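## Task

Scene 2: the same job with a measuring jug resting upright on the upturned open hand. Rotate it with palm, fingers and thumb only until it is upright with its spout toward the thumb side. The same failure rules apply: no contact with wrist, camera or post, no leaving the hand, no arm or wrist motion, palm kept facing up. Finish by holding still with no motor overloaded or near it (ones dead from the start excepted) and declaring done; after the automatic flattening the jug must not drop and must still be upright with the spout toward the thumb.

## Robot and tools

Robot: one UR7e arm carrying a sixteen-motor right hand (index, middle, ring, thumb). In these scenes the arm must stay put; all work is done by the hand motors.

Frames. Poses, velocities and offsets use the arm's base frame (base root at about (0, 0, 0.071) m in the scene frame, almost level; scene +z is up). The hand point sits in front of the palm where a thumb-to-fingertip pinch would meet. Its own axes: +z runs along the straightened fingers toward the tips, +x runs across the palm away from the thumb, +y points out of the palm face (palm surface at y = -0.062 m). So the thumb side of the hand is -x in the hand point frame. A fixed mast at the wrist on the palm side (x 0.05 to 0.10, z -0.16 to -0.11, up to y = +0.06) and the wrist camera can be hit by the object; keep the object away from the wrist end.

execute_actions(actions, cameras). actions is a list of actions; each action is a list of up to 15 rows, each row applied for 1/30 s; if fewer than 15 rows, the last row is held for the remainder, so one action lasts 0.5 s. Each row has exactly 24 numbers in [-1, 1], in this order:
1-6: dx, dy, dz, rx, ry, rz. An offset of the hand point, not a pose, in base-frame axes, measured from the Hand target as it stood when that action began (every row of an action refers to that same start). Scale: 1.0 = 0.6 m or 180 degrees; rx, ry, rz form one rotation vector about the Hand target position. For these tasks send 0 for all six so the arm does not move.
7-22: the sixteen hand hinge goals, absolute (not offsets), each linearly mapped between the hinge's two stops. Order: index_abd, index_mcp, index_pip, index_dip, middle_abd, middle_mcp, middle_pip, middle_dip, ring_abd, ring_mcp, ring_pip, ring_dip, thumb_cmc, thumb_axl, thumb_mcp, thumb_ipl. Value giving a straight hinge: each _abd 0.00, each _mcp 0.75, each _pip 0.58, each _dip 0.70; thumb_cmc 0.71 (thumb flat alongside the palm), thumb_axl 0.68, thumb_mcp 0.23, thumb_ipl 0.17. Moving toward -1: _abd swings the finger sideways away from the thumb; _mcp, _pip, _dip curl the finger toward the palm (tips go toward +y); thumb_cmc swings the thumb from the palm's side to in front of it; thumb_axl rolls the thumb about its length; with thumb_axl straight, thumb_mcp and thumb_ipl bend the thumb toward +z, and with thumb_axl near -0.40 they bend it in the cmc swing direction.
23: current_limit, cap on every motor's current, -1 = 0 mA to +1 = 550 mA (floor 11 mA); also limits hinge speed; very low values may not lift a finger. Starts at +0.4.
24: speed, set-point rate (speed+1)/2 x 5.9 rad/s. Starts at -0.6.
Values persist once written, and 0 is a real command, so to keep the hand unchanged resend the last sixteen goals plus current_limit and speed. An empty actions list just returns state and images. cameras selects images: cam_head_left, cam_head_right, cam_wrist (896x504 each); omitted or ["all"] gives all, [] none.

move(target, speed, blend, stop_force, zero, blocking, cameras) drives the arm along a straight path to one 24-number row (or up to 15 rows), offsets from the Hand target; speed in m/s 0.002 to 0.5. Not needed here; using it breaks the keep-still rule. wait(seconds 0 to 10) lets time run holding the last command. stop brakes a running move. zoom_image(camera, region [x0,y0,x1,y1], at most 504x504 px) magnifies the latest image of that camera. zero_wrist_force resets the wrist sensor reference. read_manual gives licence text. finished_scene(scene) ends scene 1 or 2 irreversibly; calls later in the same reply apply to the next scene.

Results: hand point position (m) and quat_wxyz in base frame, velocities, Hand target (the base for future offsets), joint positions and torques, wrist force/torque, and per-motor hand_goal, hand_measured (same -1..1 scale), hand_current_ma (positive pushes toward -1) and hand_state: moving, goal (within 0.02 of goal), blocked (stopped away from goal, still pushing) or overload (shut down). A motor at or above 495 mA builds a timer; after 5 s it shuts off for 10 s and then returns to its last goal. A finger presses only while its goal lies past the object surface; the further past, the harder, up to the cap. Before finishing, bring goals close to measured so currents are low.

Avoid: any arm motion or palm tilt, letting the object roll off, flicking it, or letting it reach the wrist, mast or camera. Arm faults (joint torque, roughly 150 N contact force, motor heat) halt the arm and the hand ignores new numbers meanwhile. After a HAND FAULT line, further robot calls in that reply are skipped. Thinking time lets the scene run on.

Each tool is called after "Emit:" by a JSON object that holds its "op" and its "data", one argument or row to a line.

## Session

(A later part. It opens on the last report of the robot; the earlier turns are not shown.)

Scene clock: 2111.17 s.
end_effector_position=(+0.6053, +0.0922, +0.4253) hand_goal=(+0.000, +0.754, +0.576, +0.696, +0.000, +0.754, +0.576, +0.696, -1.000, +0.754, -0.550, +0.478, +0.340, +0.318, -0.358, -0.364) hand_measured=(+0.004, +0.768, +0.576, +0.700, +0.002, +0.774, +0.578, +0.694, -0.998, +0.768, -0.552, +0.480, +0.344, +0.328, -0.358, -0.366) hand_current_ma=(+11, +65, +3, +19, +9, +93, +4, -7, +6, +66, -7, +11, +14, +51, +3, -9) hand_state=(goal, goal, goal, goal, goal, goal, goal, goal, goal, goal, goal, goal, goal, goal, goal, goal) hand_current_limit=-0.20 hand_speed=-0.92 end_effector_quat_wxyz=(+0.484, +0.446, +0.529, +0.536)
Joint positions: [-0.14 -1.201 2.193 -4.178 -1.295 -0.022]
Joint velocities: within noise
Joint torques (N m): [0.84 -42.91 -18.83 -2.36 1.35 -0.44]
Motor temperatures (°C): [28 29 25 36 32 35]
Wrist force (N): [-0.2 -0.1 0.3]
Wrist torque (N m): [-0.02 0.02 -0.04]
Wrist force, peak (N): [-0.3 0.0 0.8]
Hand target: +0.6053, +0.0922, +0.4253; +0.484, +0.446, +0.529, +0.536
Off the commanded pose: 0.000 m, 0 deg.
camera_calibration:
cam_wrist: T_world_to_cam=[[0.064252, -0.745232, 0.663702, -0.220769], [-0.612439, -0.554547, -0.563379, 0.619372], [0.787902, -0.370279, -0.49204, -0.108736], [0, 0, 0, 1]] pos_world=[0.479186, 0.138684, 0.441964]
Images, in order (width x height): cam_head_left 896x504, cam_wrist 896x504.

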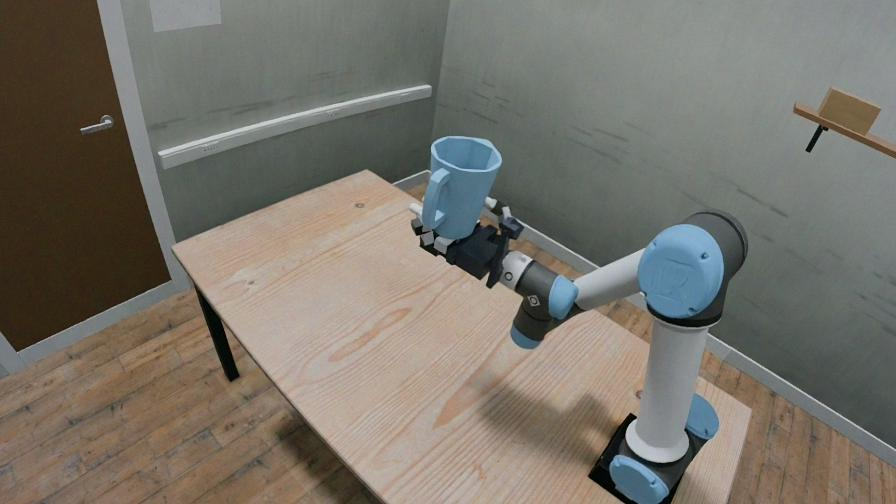

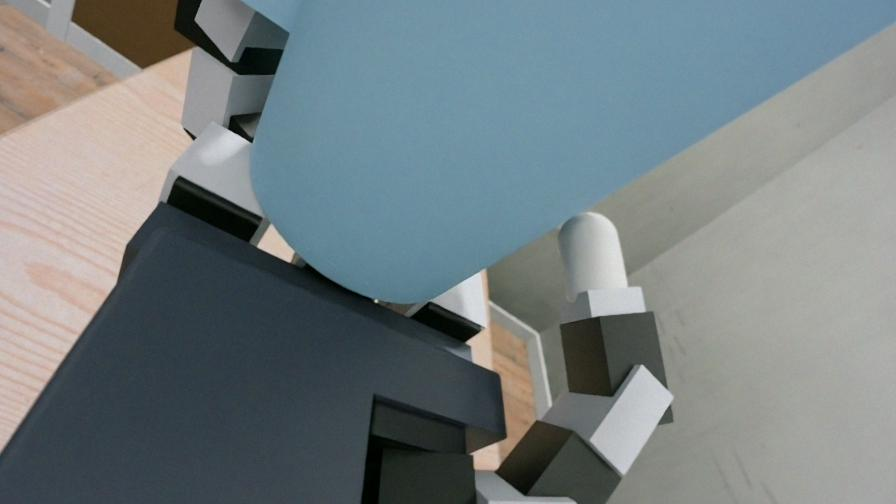

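Emit:
{"op": "execute_actions", "data": {
  "actions": [
    [[0,0,0,0,0,0,0,0.754,0.576,0.696,0,0.754,0.576,0.696,-1.0,0.754,-0.50,0.478,0.45,0.317,-0.3585,-0.3644,-0.2,-0.88]],
    [[0,0,0,0,0,0,0,0.754,0.576,0.696,0,0.754,0.576,0.696,-1.0,0.754,-0.38,0.478,0.56,0.317,-0.3585,-0.3644,-0.2,-0.85]],
    [[0,0,0,0,0,0,0,0.754,0.576,0.696,0,0.754,0.576,0.696,-1.0,0.754,-0.25,0.478,0.66,0.317,-0.3585,-0.3644,-0.2,-0.85]],
    [[0,0,0,0,0,0,0,0.754,0.576,0.696,0,0.754,0.576,0.696,-1.0,0.754,-0.10,0.50,0.71,0.40,-0.25,-0.25,-0.2,-0.85]]
  ],
  "cameras": ["cam_wrist"]
}}

Scene clock: 2122.07 s.
end_effector_position=(+0.6053, +0.0922, +0.4253) hand_goal=(+0.000, +0.754, +0.576, +0.696, +0.000, +0.754, +0.576, +0.696, -1.000, +0.754, -0.100, +0.500, +0.710, +0.400, -0.250, -0.250) hand_measured=(+0.004, +0.768, +0.576, +0.700, +0.002, +0.774, +0.578, +0.694, -0.998, +0.768, -0.100, +0.498, +0.718, +0.402, -0.250, -0.252) hand_current_ma=(+11, +65, +3, +19, +9, +93, +4, -7, +6, +66, -1, -10, +32, +11, -4, -10) hand_state=(goal, goal, goal, goal, goal, goal, goal, goal, goal, goal, goal, goal, goal, goal, goal, goal) hand_current_limit=-0.20 hand_speed=-0.85 end_effector_quat_wxyz=(+0.484, +0.446, +0.529, +0.536)
Joint positions: [-0.14 -1.201 2.193 -4.178 -1.295 -0.022]
Joint velocities: within noise
Joint torques (N m): [-0.4 -41.94 -19.77 -2.21 1.41 -0.57]
Motor temperatures (°C): [28 29 25 36 32 35]
Wrist force (N): [-0.2 -0.2 0.6]
Wrist torque (N m): [-0.04 0.02 -0.03]
Wrist force, peak (N): [-0.3 -0.1 0.7]
Hand target: +0.6053, +0.0922, +0.4253; +0.484, +0.446, +0.529, +0.536
Off the commanded pose: 0.000 m, 0 deg.
camera_calibration:
cam_wrist: T_world_to_cam=[[0.0642519, -0.745232, 0.663702, -0.220769], [-0.612439, -0.554547, -0.563379, 0.619372], [0.787902, -0.370279, -0.49204, -0.108737], [0, 0, 0, 1]] pos_world=[0.479186, 0.138684, 0.441964]
Images, in order (width x height): cam_wrist 896x504.

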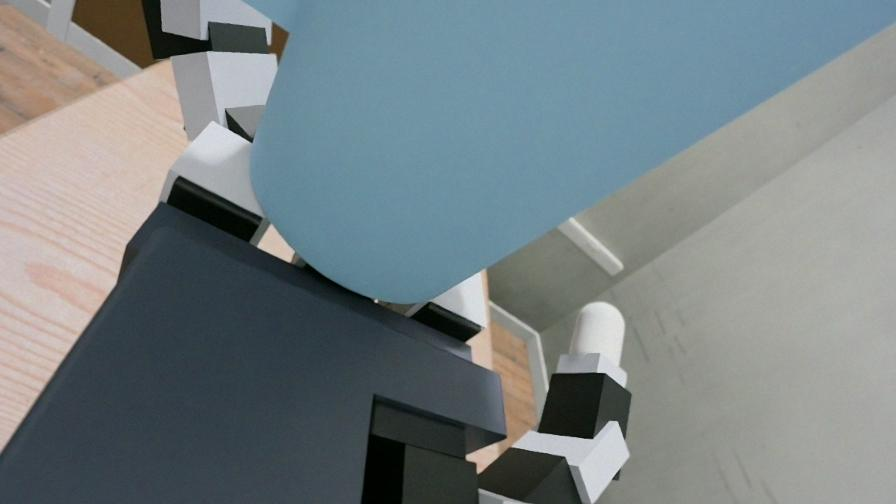

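Emit:
{"op": "execute_actions", "data": {
  "actions": [
    [[0,0,0,0,0,0,0,0.754,0.576,0.696,0,0.754,0.576,0.696,-1.0,0.754,0.08,0.55,0.71,0.52,-0.10,-0.10,-0.2,-0.85]],
    [[0,0,0,0,0,0,0,0.754,0.576,0.696,0,0.754,0.576,0.696,-1.0,0.754,0.26,0.60,0.71,0.62,0.06,0.04,-0.2,-0.85]],
    [[0,0,0,0,0,0,0,0.754,0.576,0.696,0,0.754,0.576,0.696,-1.0,0.754,0.42,0.66,0.71,0.68,0.20,0.15,-0.2,-0.85]],
    [[0,0,0,0,0,0,0,0.754,0.576,0.696,0,0.754,0.576,0.696,-1.0,0.754,0.56,0.69,0.71,0.68,0.23,0.17,-0.2,-0.85]]
  ],
  "cameras": ["cam_head_left", "cam_wrist"]
}}

Emit:
{"op": "zoom_image", "data": {
  "camera": "cam_head_left",
  "region": [400, 125, 540, 265]
}}

Scene clock: 2130.27 s.
end_effector_position=(+0.6053, +0.0922, +0.4253) hand_goal=(+0.000, +0.754, +0.576, +0.696, +0.000, +0.754, +0.576, +0.696, -1.000, +0.754, +0.560, +0.690, +0.710, +0.680, +0.230, +0.170) hand_measured=(+0.004, +0.768, +0.576, +0.700, +0.002, +0.774, +0.578, +0.694, -0.998, +0.768, +0.560, +0.688, +0.720, +0.680, +0.228, +0.168) hand_current_ma=(+11, +65, +3, +19, +9, +93, +4, -7, +6, +66, +2, -9, +49, -4, -9, -10) hand_state=(goal, goal, goal, goal, goal, goal, goal, goal, goal, goal, goal, goal, goal, goal, goal, goal) hand_current_limit=-0.20 hand_speed=-0.85 end_effector_quat_wxyz=(+0.484, +0.446, +0.529, +0.536)
Joint positions: [-0.14 -1.201 2.193 -4.178 -1.295 -0.022]
Joint velocities: within noise
Joint torques (N m): [0.54 -41.77 -19.26 -1.96 1.4 -0.44]
Motor temperatures (°C): [28 29 25 36 32 35]
Wrist force (N): [-0.3 0.0 0.4]
Wrist torque (N m): [-0.03 0.03 -0.02]
Wrist force, peak (N): [-0.3 -0.4 0.7]
Hand target: +0.6053, +0.0922, +0.4253; +0.484, +0.446, +0.529, +0.536
Off the commanded pose: 0.000 m, 0 deg.
camera_calibration:
cam_wrist: T_world_to_cam=[[0.064252, -0.745232, 0.663702, -0.220769], [-0.612439, -0.554547, -0.563379, 0.619372], [0.787902, -0.370279, -0.49204, -0.108737], [0, 0, 0, 1]] pos_world=[0.479186, 0.138684, 0.441964]
Images, in order (width x height): cam_head_left 896x504, cam_wrist 896x504.

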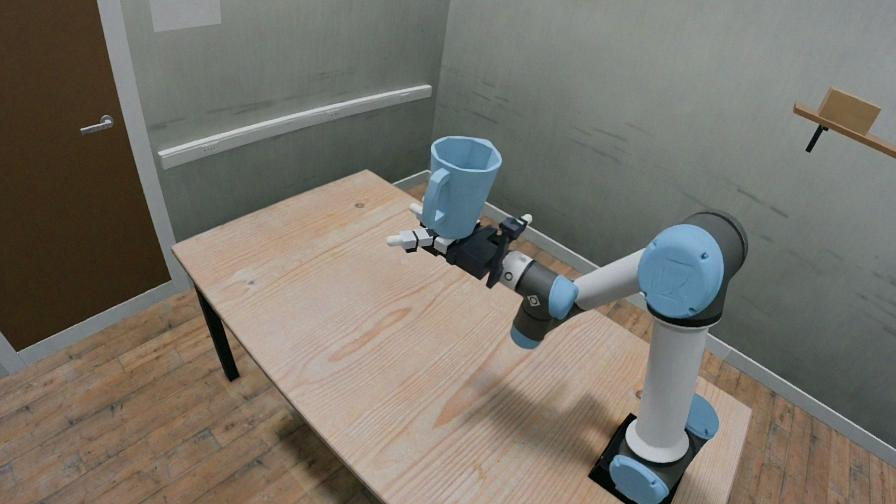

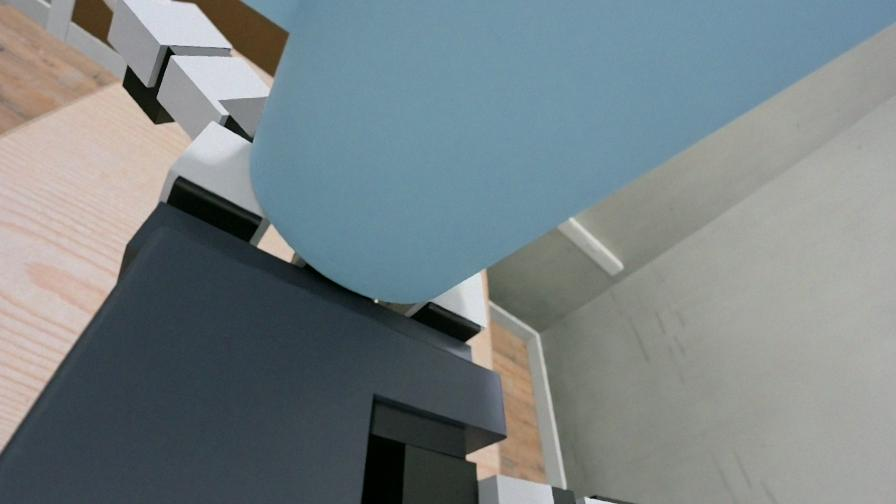

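Scaled by 3.600 from the camera's 896x504 image, which has a finer 1280x720 frame.

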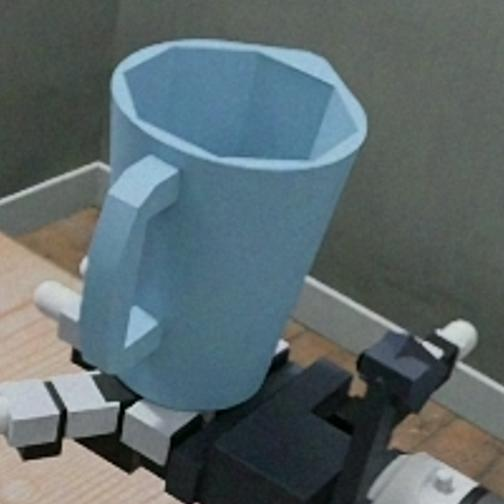

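Emit:
{"op": "execute_actions", "data": {
  "actions": [
    [[0,0,0,0,0,0,0,0.754,0.576,0.696,0,0.754,0.576,0.696,-0.90,0.754,0.576,0.696,0.71,0.68,0.23,0.17,-0.2,-0.91]],
    [[0,0,0,0,0,0,0,0.754,0.576,0.696,0,0.754,0.576,0.696,-0.78,0.754,0.576,0.696,0.71,0.68,0.23,0.17,-0.2,-0.91]],
    [[0,0,0,0,0,0,0,0.754,0.576,0.696,0,0.754,0.576,0.696,-0.66,0.754,0.576,0.696,0.71,0.68,0.23,0.17,-0.2,-0.91]]
  ],
  "cameras": ["cam_wrist"]
}}

Scene clock: 2136.97 s.
end_effector_position=(+0.6053, +0.0922, +0.4253) hand_goal=(+0.000, +0.754, +0.576, +0.696, +0.000, +0.754, +0.576, +0.696, -0.660, +0.754, +0.576, +0.696, +0.710, +0.680, +0.230, +0.170) hand_measured=(+0.004, +0.768, +0.576, +0.700, +0.002, +0.774, +0.578, +0.694, -0.664, +0.768, +0.576, +0.694, +0.720, +0.680, +0.228, +0.168) hand_current_ma=(+11, +65, +3, +19, +9, +93, +4, -7, -15, +66, +2, -9, +49, -4, -9, -10) hand_state=(goal, goal, goal, goal, goal, goal, goal, goal, goal, goal, goal, goal, goal, goal, goal, goal) hand_current_limit=-0.20 hand_speed=-0.91 end_effector_quat_wxyz=(+0.484, +0.446, +0.529, +0.536)
Joint positions: [-0.14 -1.201 2.193 -4.178 -1.295 -0.022]
Joint velocities: within noise
Joint torques (N m): [0.54 -42.09 -17.89 -2.27 1.73 -0.67]
Motor temperatures (°C): [28 29 25 36 32 35]
Wrist force (N): [-0.1 -0.1 0.5]
Wrist torque (N m): [-0.05 0.00 -0.01]
Wrist force, peak (N): [-0.5 -0.2 0.6]
Hand target: +0.6053, +0.0922, +0.4253; +0.484, +0.446, +0.529, +0.536
Off the commanded pose: 0.000 m, 0 deg.
camera_calibration:
cam_wrist: T_world_to_cam=[[0.0642519, -0.745232, 0.663702, -0.220769], [-0.612439, -0.554547, -0.563379, 0.619372], [0.787902, -0.370279, -0.49204, -0.108736], [0, 0, 0, 1]] pos_world=[0.479186, 0.138684, 0.441964]
Images, in order (width x height): cam_wrist 896x504.

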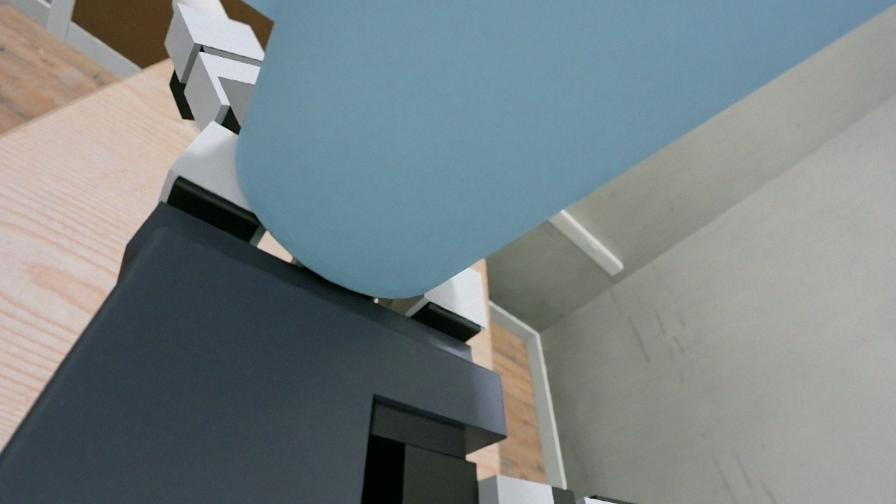

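Emit:
{"op": "wait", "data": {
  "seconds": 0.2,
  "cameras": ["cam_head_left", "cam_wrist"]
}}

Emit:
{"op": "zoom_image", "data": {
  "camera": "cam_head_left",
  "region": [400, 125, 540, 265]
}}

Scene clock: 2140.73 s.
end_effector_position=(+0.6053, +0.0922, +0.4253) hand_goal=(+0.000, +0.754, +0.576, +0.696, +0.000, +0.754, +0.576, +0.696, -0.660, +0.754, +0.576, +0.696, +0.710, +0.680, +0.230, +0.170) hand_measured=(+0.004, +0.768, +0.576, +0.700, +0.002, +0.774, +0.578, +0.694, -0.664, +0.768, +0.576, +0.694, +0.720, +0.680, +0.228, +0.168) hand_current_ma=(+11, +65, +3, +19, +9, +93, +4, -7, -15, +66, +2, -9, +49, -4, -9, -10) hand_state=(goal, goal, goal, goal, goal, goal, goal, goal, goal, goal, goal, goal, goal, goal, goal, goal) hand_current_limit=-0.20 hand_speed=-0.91 end_effector_quat_wxyz=(+0.484, +0.446, +0.529, +0.536)
Joint positions: [-0.14 -1.201 2.193 -4.178 -1.295 -0.022]
Joint velocities: within noise
Joint torques (N m): [0.82 -42.93 -17.87 -1.99 1.38 -0.61]
Motor temperatures (°C): [28 29 25 36 32 35]
Wrist force (N): [-0.2 -0.2 0.4]
Wrist torque (N m): [-0.04 0.01 -0.01]
Wrist force, peak (N): [-0.4 -0.2 0.7]
Hand target: +0.6053, +0.0922, +0.4253; +0.484, +0.446, +0.529, +0.536
Off the commanded pose: 0.000 m, 0 deg.
wait: 0.20 s; at rest from the start
camera_calibration:
cam_wrist: T_world_to_cam=[[0.0642521, -0.745232, 0.663702, -0.220769], [-0.612439, -0.554547, -0.563379, 0.619372], [0.787902, -0.370279, -0.49204, -0.108736], [0, 0, 0, 1]] pos_world=[0.479186, 0.138684, 0.441964]
Images, in order (width x height): cam_head_left 896x504, cam_wrist 896x504.

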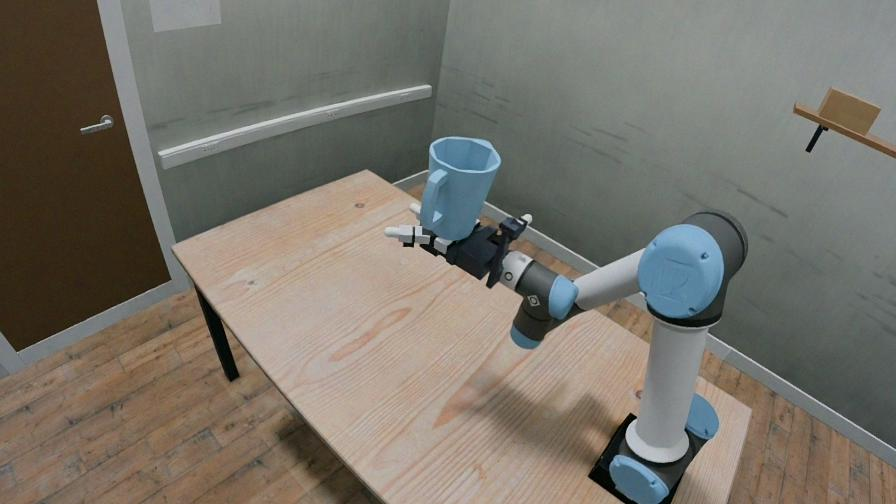

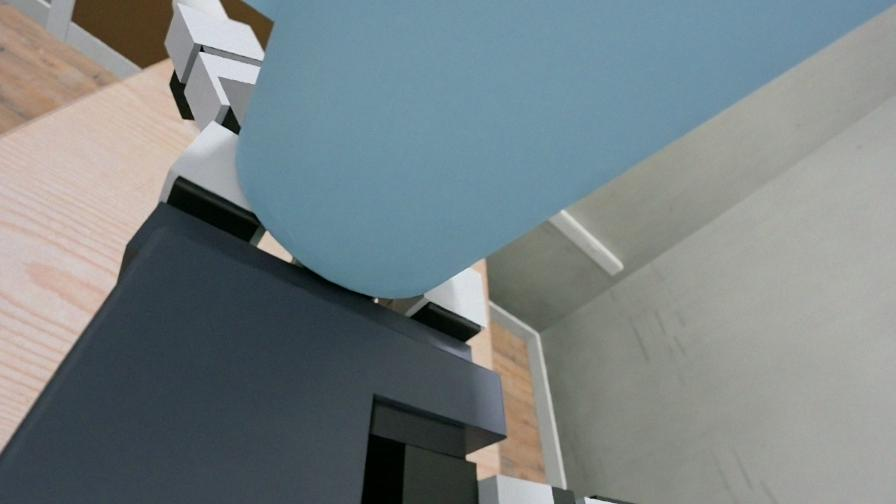

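Scaled by 3.600 from the camera's 896x504 image, which has a finer 1280x720 frame.

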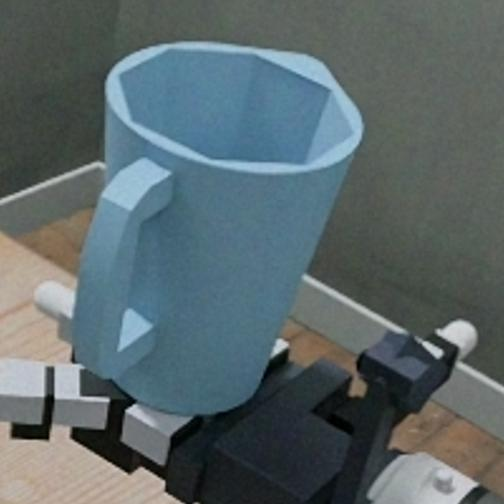

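Emit:
{"op": "zoom_image", "data": {
  "camera": "cam_head_left",
  "region": [412, 160, 462, 240]
}}

Emit:
{"op": "zoom_image", "data": {
  "camera": "cam_head_left",
  "region": [425, 130, 510, 180]
}}

Scaled by 6.300 from the camera's 896x504 image, which has a finer 1280x720 frame.

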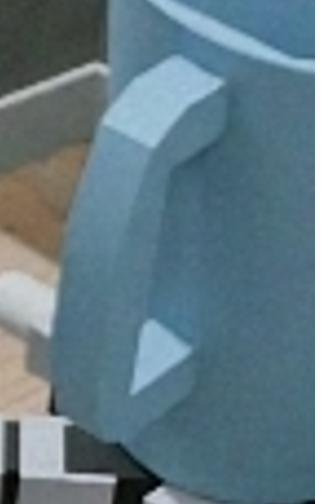

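Scaled by 5.929 from the camera's 896x504 image, which has a finer 1280x720 frame.

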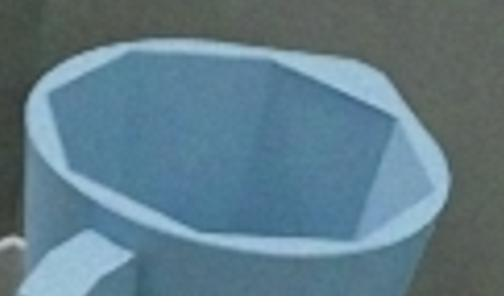

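Emit:
{"op": "execute_actions", "data": {
  "actions": [
    [[0,0,0,0,0,0,0,0.754,0.576,0.696,0,0.754,0.576,0.696,-0.54,0.754,0.576,0.696,0.71,0.68,0.23,0.17,-0.2,-0.91]],
    [[0,0,0,0,0,0,0,0.754,0.576,0.696,0,0.754,0.576,0.696,-0.42,0.754,0.576,0.696,0.71,0.68,0.23,0.17,-0.2,-0.91]]
  ],
  "cameras": ["cam_wrist"]
}}

Scene clock: 2161.43 s.
end_effector_position=(+0.6053, +0.0922, +0.4253) hand_goal=(+0.000, +0.754, +0.576, +0.696, +0.000, +0.754, +0.576, +0.696, -0.420, +0.754, +0.576, +0.696, +0.710, +0.680, +0.230, +0.170) hand_measured=(+0.004, +0.768, +0.576, +0.700, +0.002, +0.774, +0.578, +0.694, -0.424, +0.768, +0.576, +0.694, +0.720, +0.680, +0.228, +0.168) hand_current_ma=(+11, +65, +3, +19, +9, +93, +4, -7, -15, +66, +2, -9, +49, -4, -9, -10) hand_state=(goal, goal, goal, goal, goal, goal, goal, goal, goal, goal, goal, goal, goal, goal, goal, goal) hand_current_limit=-0.20 hand_speed=-0.91 end_effector_quat_wxyz=(+0.484, +0.446, +0.529, +0.536)
Joint positions: [-0.14 -1.201 2.193 -4.178 -1.295 -0.022]
Joint velocities: within noise
Joint torques (N m): [-0.11 -41.47 -17.67 -2.18 1.42 -0.55]
Motor temperatures (°C): [28 29 25 36 32 35]
Wrist force (N): [-0.2 -0.1 0.5]
Wrist torque (N m): [-0.05 0.02 -0.01]
Wrist force, peak (N): [-0.2 0.0 0.8]
Hand target: +0.6053, +0.0922, +0.4253; +0.484, +0.446, +0.529, +0.536
Off the commanded pose: 0.000 m, 0 deg.
camera_calibration:
cam_wrist: T_world_to_cam=[[0.0642519, -0.745232, 0.663702, -0.220769], [-0.612439, -0.554547, -0.563379, 0.619372], [0.787902, -0.370279, -0.49204, -0.108737], [0, 0, 0, 1]] pos_world=[0.479186, 0.138684, 0.441964]
Images, in order (width x height): cam_wrist 896x504.

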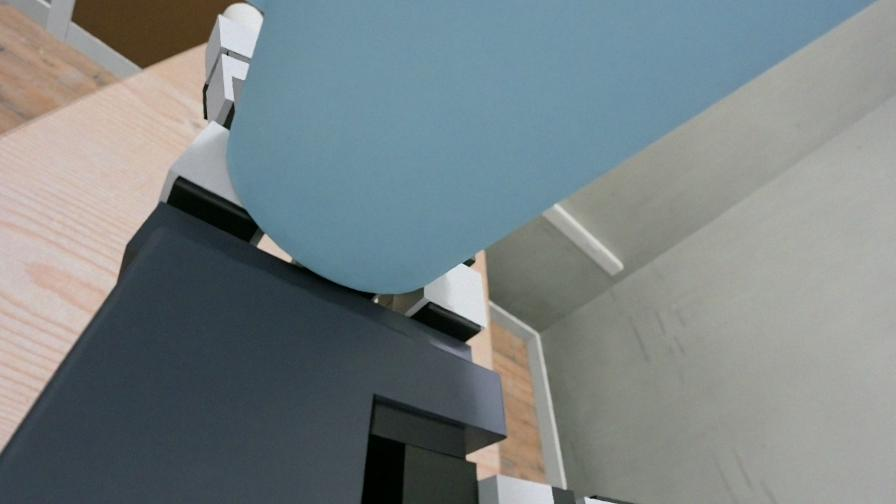

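Emit:
{"op": "execute_actions", "data": {
  "actions": [],
  "cameras": ["cam_head_left", "cam_wrist"]
}}

Emit:
{"op": "zoom_image", "data": {
  "camera": "cam_head_left",
  "region": [400, 125, 540, 265]
}}

Emit:
{"op": "zoom_image", "data": {
  "camera": "cam_head_left",
  "region": [425, 130, 510, 180]
}}

Scene clock: 2178.27 s.
end_effector_position=(+0.6053, +0.0922, +0.4253) hand_goal=(+0.000, +0.754, +0.576, +0.696, +0.000, +0.754, +0.576, +0.696, -0.420, +0.754, +0.576, +0.696, +0.710, +0.680, +0.230, +0.170) hand_measured=(+0.004, +0.768, +0.576, +0.700, +0.002, +0.774, +0.578, +0.694, -0.424, +0.768, +0.576, +0.694, +0.720, +0.680, +0.228, +0.168) hand_current_ma=(+11, +65, +3, +19, +9, +93, +4, -7, -15, +66, +2, -9, +49, -4, -9, -10) hand_state=(goal, goal, goal, goal, goal, goal, goal, goal, goal, goal, goal, goal, goal, goal, goal, goal) hand_current_limit=-0.20 hand_speed=-0.91 end_effector_quat_wxyz=(+0.484, +0.446, +0.529, +0.536)
Joint positions: [-0.14 -1.201 2.193 -4.178 -1.295 -0.022]
Joint velocities: within noise
Joint torques (N m): [-1.06 -42.17 -16.11 -2.15 1.5 -0.51]
Motor temperatures (°C): [28 29 25 36 32 35]
Wrist force (N): [-0.3 -0.2 0.4]
Wrist torque (N m): [-0.05 0.03 -0.02]
Wrist force, peak (N): [-0.3 0.0 0.7]
Hand target: +0.6053, +0.0922, +0.4253; +0.484, +0.446, +0.529, +0.536
Off the commanded pose: 0.000 m, 0 deg.
camera_calibration:
cam_wrist: T_world_to_cam=[[0.0642519, -0.745232, 0.663702, -0.220769], [-0.612439, -0.554547, -0.563379, 0.619372], [0.787902, -0.370279, -0.49204, -0.108737], [0, 0, 0, 1]] pos_world=[0.479186, 0.138684, 0.441964]
Images, in order (width x height): cam_head_left 896x504, cam_wrist 896x504.

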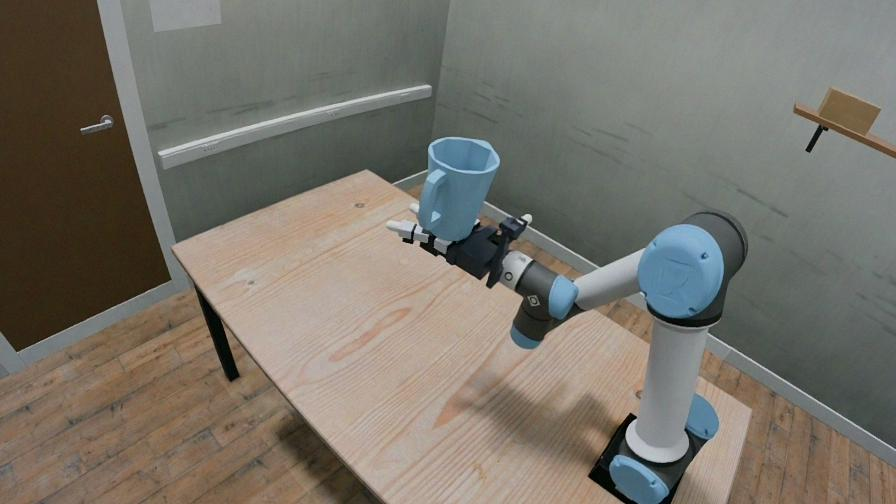

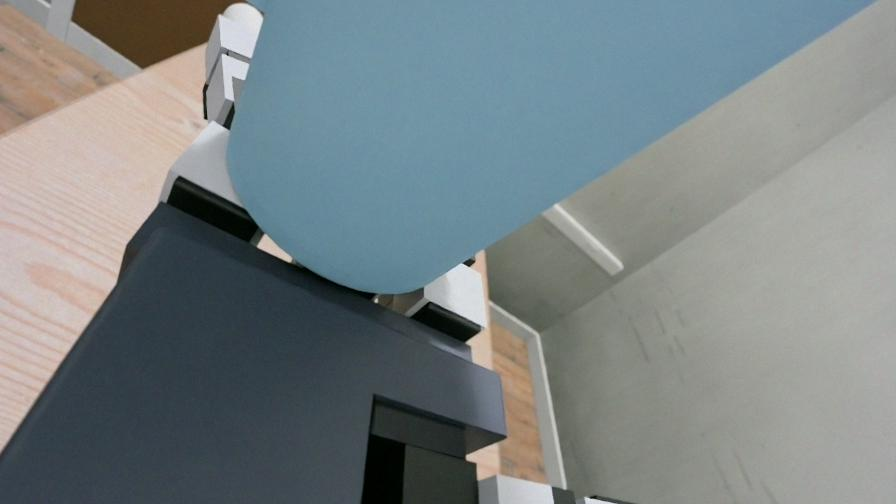

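Scaled by 3.600 from the camera's 896x504 image, which has a finer 1280x720 frame.

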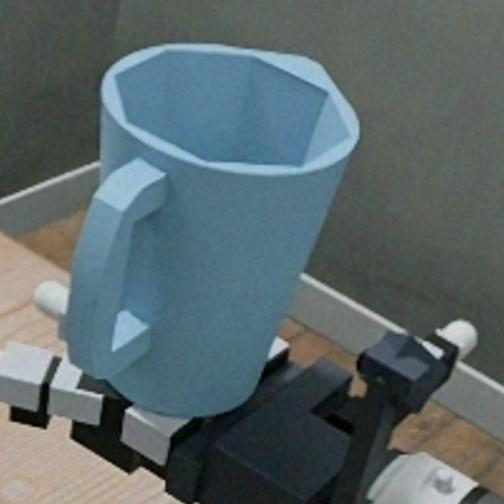

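Scaled by 5.929 from the camera's 896x504 image, which has a finer 1280x720 frame.

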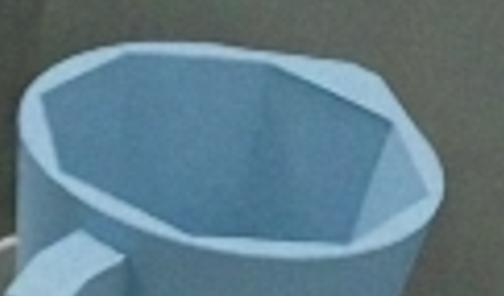

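Emit:
{"op": "execute_actions", "data": {
  "actions": [
    [[0,0,0,0,0,0,0,0.754,0.576,0.696,0,0.754,0.576,0.696,-0.30,0.754,0.576,0.696,0.71,0.68,0.23,0.17,-0.2,-0.91]],
    [[0,0,0,0,0,0,0,0.754,0.576,0.696,0,0.754,0.576,0.696,-0.18,0.754,0.576,0.696,0.71,0.68,0.23,0.17,-0.2,-0.91]]
  ],
  "cameras": ["cam_wrist"]
}}

Scene clock: 2185.47 s.
end_effector_position=(+0.6053, +0.0922, +0.4253) hand_goal=(+0.000, +0.754, +0.576, +0.696, +0.000, +0.754, +0.576, +0.696, -0.180, +0.754, +0.576, +0.696, +0.710, +0.680, +0.230, +0.170) hand_measured=(+0.004, +0.768, +0.576, +0.700, +0.002, +0.774, +0.578, +0.694, -0.184, +0.768, +0.576, +0.694, +0.720, +0.680, +0.228, +0.168) hand_current_ma=(+11, +65, +3, +19, +9, +93, +4, -7, -15, +66, +2, -9, +49, -4, -9, -10) hand_state=(goal, goal, goal, goal, goal, goal, goal, goal, goal, goal, goal, goal, goal, goal, goal, goal) hand_current_limit=-0.20 hand_speed=-0.91 end_effector_quat_wxyz=(+0.484, +0.446, +0.529, +0.536)
Joint positions: [-0.14 -1.201 2.193 -4.178 -1.295 -0.022]
Joint velocities: within noise
Joint torques (N m): [-0.72 -42.26 -16.93 -2.23 1.51 -0.64]
Motor temperatures (°C): [28 29 25 36 32 35]
Wrist force (N): [-0.3 -0.2 0.5]
Wrist torque (N m): [-0.05 0.03 -0.02]
Wrist force, peak (N): [-0.3 -0.2 0.7]
Hand target: +0.6053, +0.0922, +0.4253; +0.484, +0.446, +0.529, +0.536
Off the commanded pose: 0.000 m, 0 deg.
camera_calibration:
cam_wrist: T_world_to_cam=[[0.064252, -0.745232, 0.663702, -0.220769], [-0.612439, -0.554547, -0.563379, 0.619372], [0.787902, -0.370279, -0.49204, -0.108737], [0, 0, 0, 1]] pos_world=[0.479186, 0.138684, 0.441964]
Images, in order (width x height): cam_wrist 896x504.

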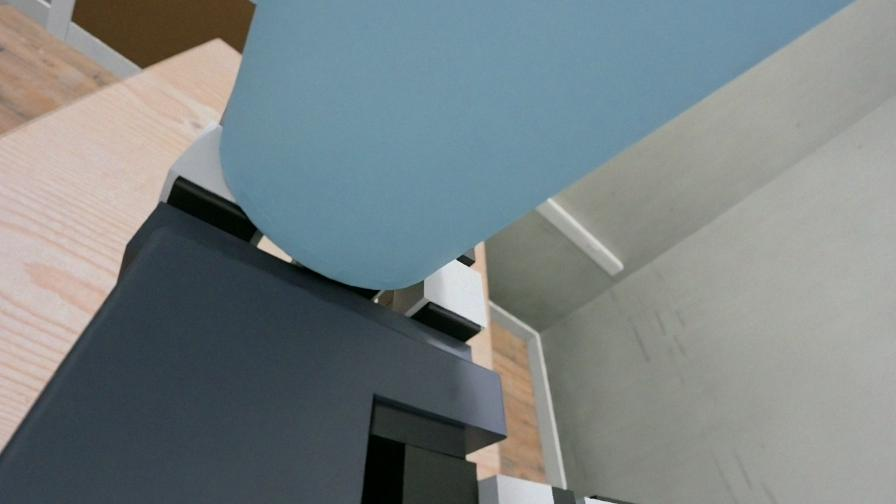

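Emit:
{"op": "execute_actions", "data": {
  "actions": [
    [[0,0,0,0,0,0,0,0.754,0.576,0.696,0,0.754,0.576,0.696,-0.09,0.754,0.576,0.696,0.71,0.68,0.23,0.17,-0.2,-0.91]],
    [[0,0,0,0,0,0,0,0.754,0.576,0.696,0,0.754,0.576,0.696,0.0,0.754,0.576,0.696,0.71,0.68,0.23,0.17,-0.2,-0.91]]
  ],
  "cameras": ["cam_head_left", "cam_head_right", "cam_wrist"]
}}

Emit:
{"op": "zoom_image", "data": {
  "camera": "cam_head_left",
  "region": [400, 125, 540, 265]
}}

Emit:
{"op": "zoom_image", "data": {
  "camera": "cam_head_left",
  "region": [425, 130, 510, 180]
}}

Scene clock: 2191.97 s.
end_effector_position=(+0.6053, +0.0922, +0.4253) hand_goal=(+0.000, +0.754, +0.576, +0.696, +0.000, +0.754, +0.576, +0.696, +0.000, +0.754, +0.576, +0.696, +0.710, +0.680, +0.230, +0.170) hand_measured=(+0.004, +0.768, +0.576, +0.700, +0.002, +0.774, +0.578, +0.694, -0.004, +0.768, +0.576, +0.694, +0.720, +0.680, +0.228, +0.168) hand_current_ma=(+11, +65, +3, +19, +9, +93, +4, -7, -15, +66, +2, -9, +49, -4, -9, -10) hand_state=(goal, goal, goal, goal, goal, goal, goal, goal, goal, goal, goal, goal, goal, goal, goal, goal) hand_current_limit=-0.20 hand_speed=-0.91 end_effector_quat_wxyz=(+0.484, +0.446, +0.529, +0.536)
Joint positions: [-0.14 -1.201 2.193 -4.178 -1.295 -0.022]
Joint velocities: within noise
Joint torques (N m): [0.16 -42.23 -17.98 -2.05 1.68 -0.73]
Motor temperatures (°C): [28 29 25 36 32 35]
Wrist force (N): [-0.3 -0.3 0.5]
Wrist torque (N m): [-0.07 0.03 -0.02]
Wrist force, peak (N): [-0.4 -0.1 0.7]
Hand target: +0.6053, +0.0922, +0.4253; +0.484, +0.446, +0.529, +0.536
Off the commanded pose: 0.000 m, 0 deg.
camera_calibration:
cam_wrist: T_world_to_cam=[[0.0642522, -0.745232, 0.663702, -0.220769], [-0.612439, -0.554547, -0.563379, 0.619372], [0.787902, -0.370279, -0.49204, -0.108736], [0, 0, 0, 1]] pos_world=[0.479186, 0.138684, 0.441964]

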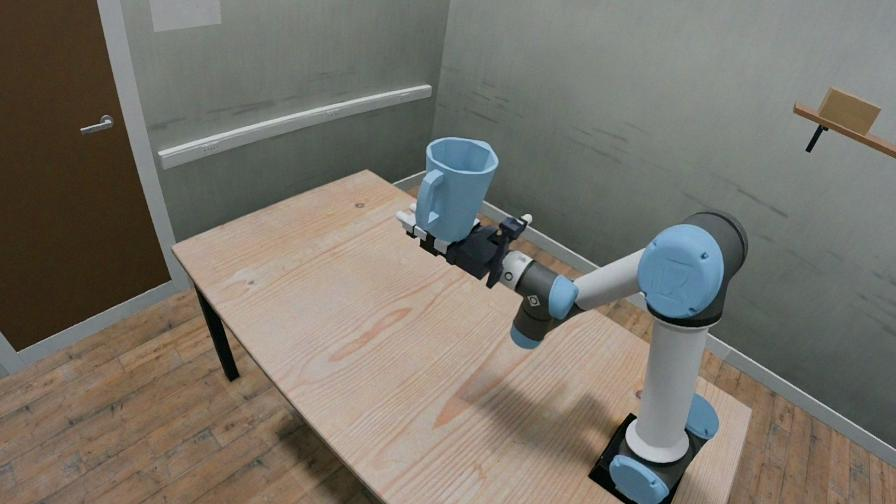

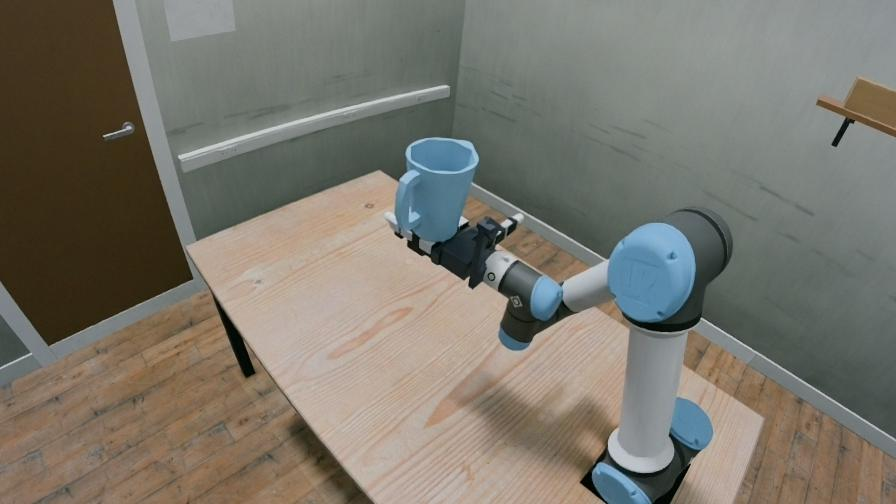

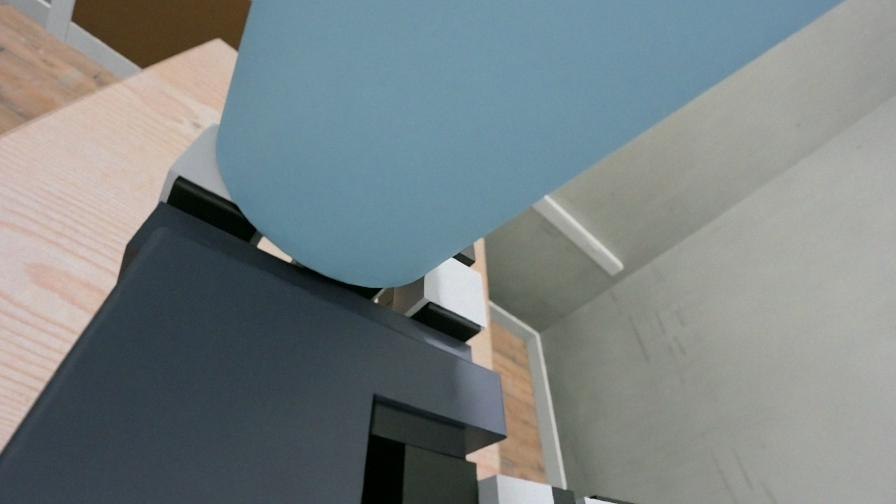

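Scaled by 3.600 from the camera's 896x504 image, which has a finer 1280x720 frame.

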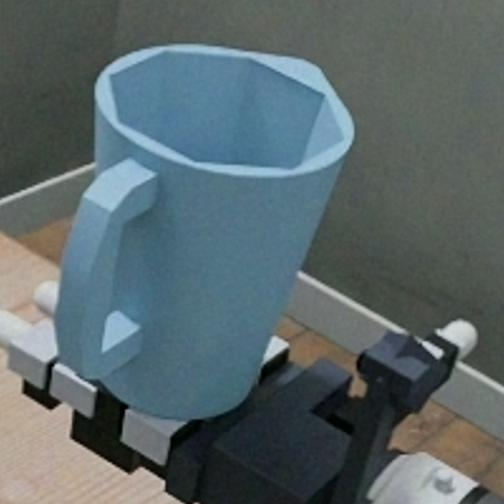

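Scaled by 5.929 from the camera's 896x504 image, which has a finer 1280x720 frame.

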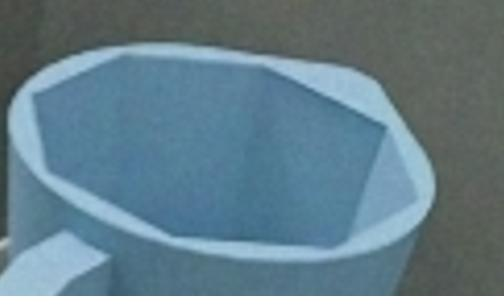

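Emit:
{"op": "zoom_image", "data": {
  "camera": "cam_head_left",
  "region": [410, 160, 460, 240]
}}

Emit:
{"op": "zoom_image", "data": {
  "camera": "cam_head_right",
  "region": [380, 125, 500, 265]
}}

Scaled by 6.300 from the camera's 896x504 image, which has a finer 1280x720 frame.

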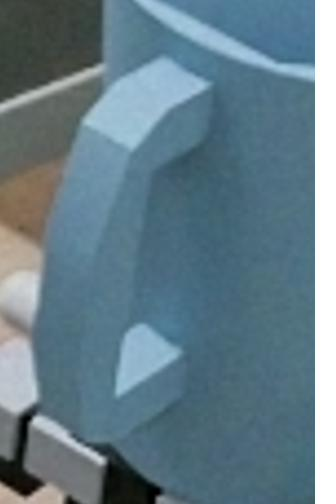

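Scaled by 3.600 from the camera's 896x504 image, which has a finer 1280x720 frame.

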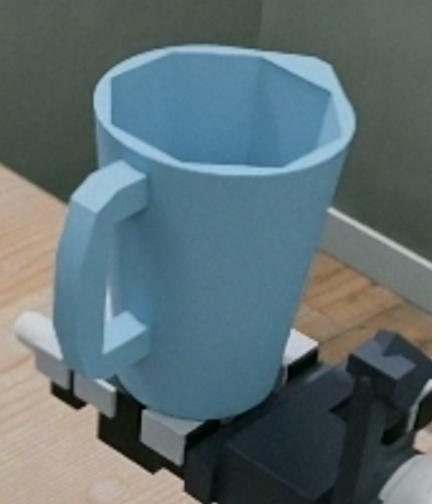

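Emit:
{"op": "wait", "data": {
  "seconds": 2,
  "cameras": ["cam_head_left", "cam_wrist"]
}}

Emit:
{"op": "zoom_image", "data": {
  "camera": "cam_head_left",
  "region": [400, 125, 540, 265]
}}

Emit:
{"op": "zoom_image", "data": {
  "camera": "cam_wrist",
  "region": [150, 100, 550, 400]
}}

Scene clock: 2216.87 s.
end_effector_position=(+0.6053, +0.0922, +0.4253) hand_goal=(+0.000, +0.754, +0.576, +0.696, +0.000, +0.754, +0.576, +0.696, +0.000, +0.754, +0.576, +0.696, +0.710, +0.680, +0.230, +0.170) hand_measured=(+0.004, +0.768, +0.576, +0.700, +0.002, +0.774, +0.578, +0.694, -0.004, +0.768, +0.576, +0.694, +0.720, +0.680, +0.228, +0.168) hand_current_ma=(+11, +65, +3, +19, +9, +93, +4, -7, -15, +66, +2, -9, +49, -4, -9, -10) hand_state=(goal, goal, goal, goal, goal, goal, goal, goal, goal, goal, goal, goal, goal, goal, goal, goal) hand_current_limit=-0.20 hand_speed=-0.91 end_effector_quat_wxyz=(+0.484, +0.446, +0.529, +0.536)
Joint positions: [-0.14 -1.201 2.193 -4.178 -1.295 -0.022]
Joint velocities: within noise
Joint torques (N m): [-0.78 -40.83 -16.02 -2.06 1.45 -0.77]
Motor temperatures (°C): [28 29 25 36 32 35]
Wrist force (N): [-0.2 -0.2 0.4]
Wrist torque (N m): [-0.04 0.03 0.00]
Wrist force, peak (N): [-0.4 0.0 0.8]
Hand target: +0.6053, +0.0922, +0.4253; +0.484, +0.446, +0.529, +0.536
Off the commanded pose: 0.000 m, 0 deg.
wait: 2.00 s; at rest from the start
camera_calibration:
cam_wrist: T_world_to_cam=[[0.0642521, -0.745232, 0.663702, -0.220769], [-0.612439, -0.554547, -0.563379, 0.619372], [0.787902, -0.370279, -0.49204, -0.108737], [0, 0, 0, 1]] pos_world=[0.479186, 0.138684, 0.441964]
Images, in order (width x height): cam_head_left 896x504, cam_wrist 896x504.

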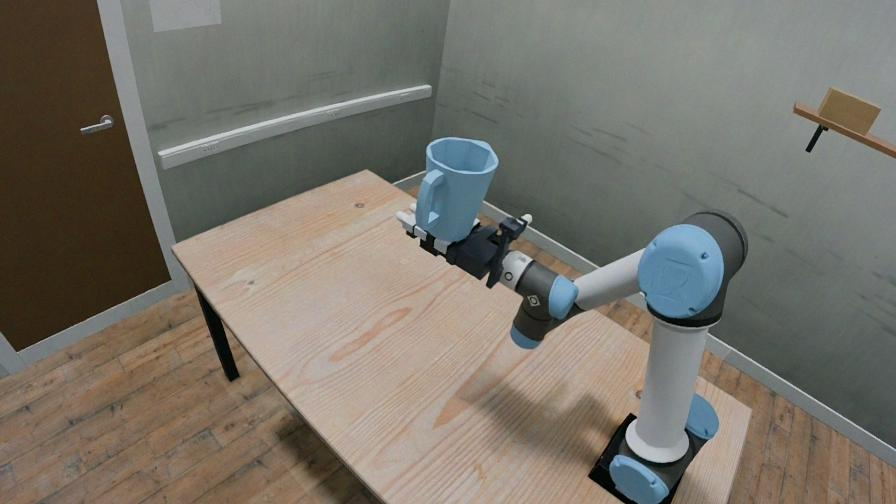

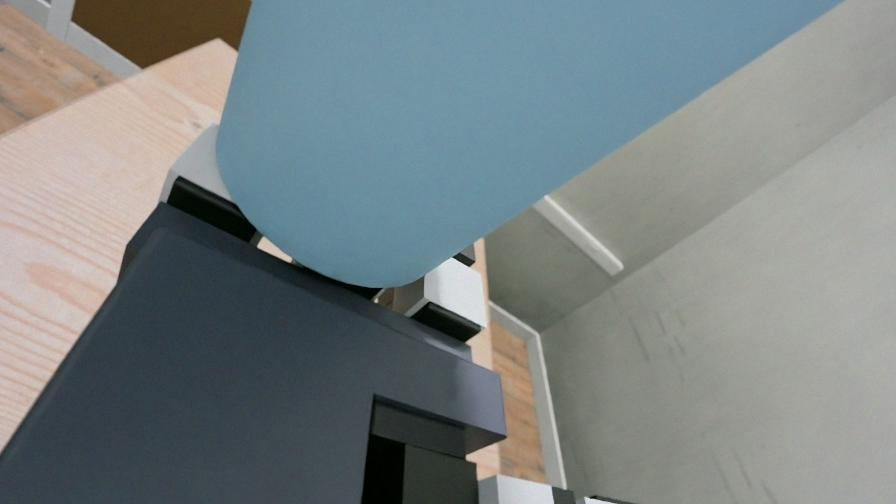

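Scaled by 3.600 from the camera's 896x504 image, which has a finer 1280x720 frame.

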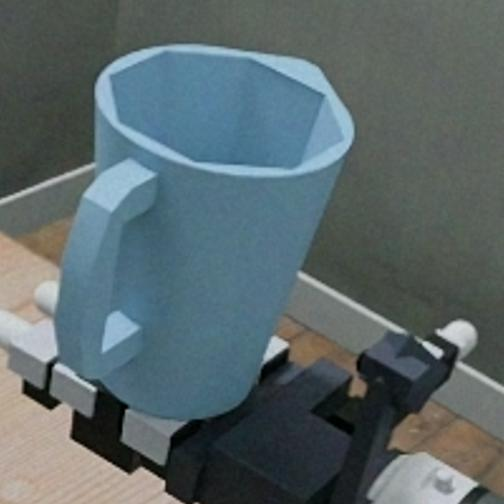

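Scaled by 1.260 from the camera's 896x504 image, which has a finer 1280x720 frame.

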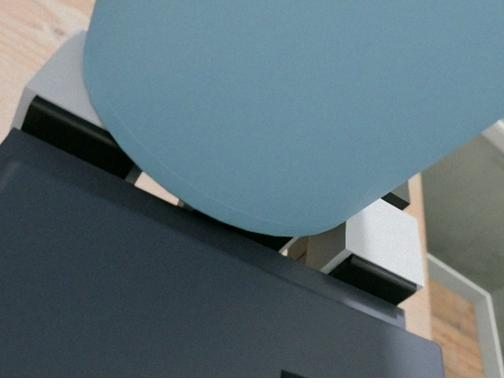

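Emit:
{"op": "finished_scene", "data": {
  "scene": 2
}}

The scene is finished: the task was done.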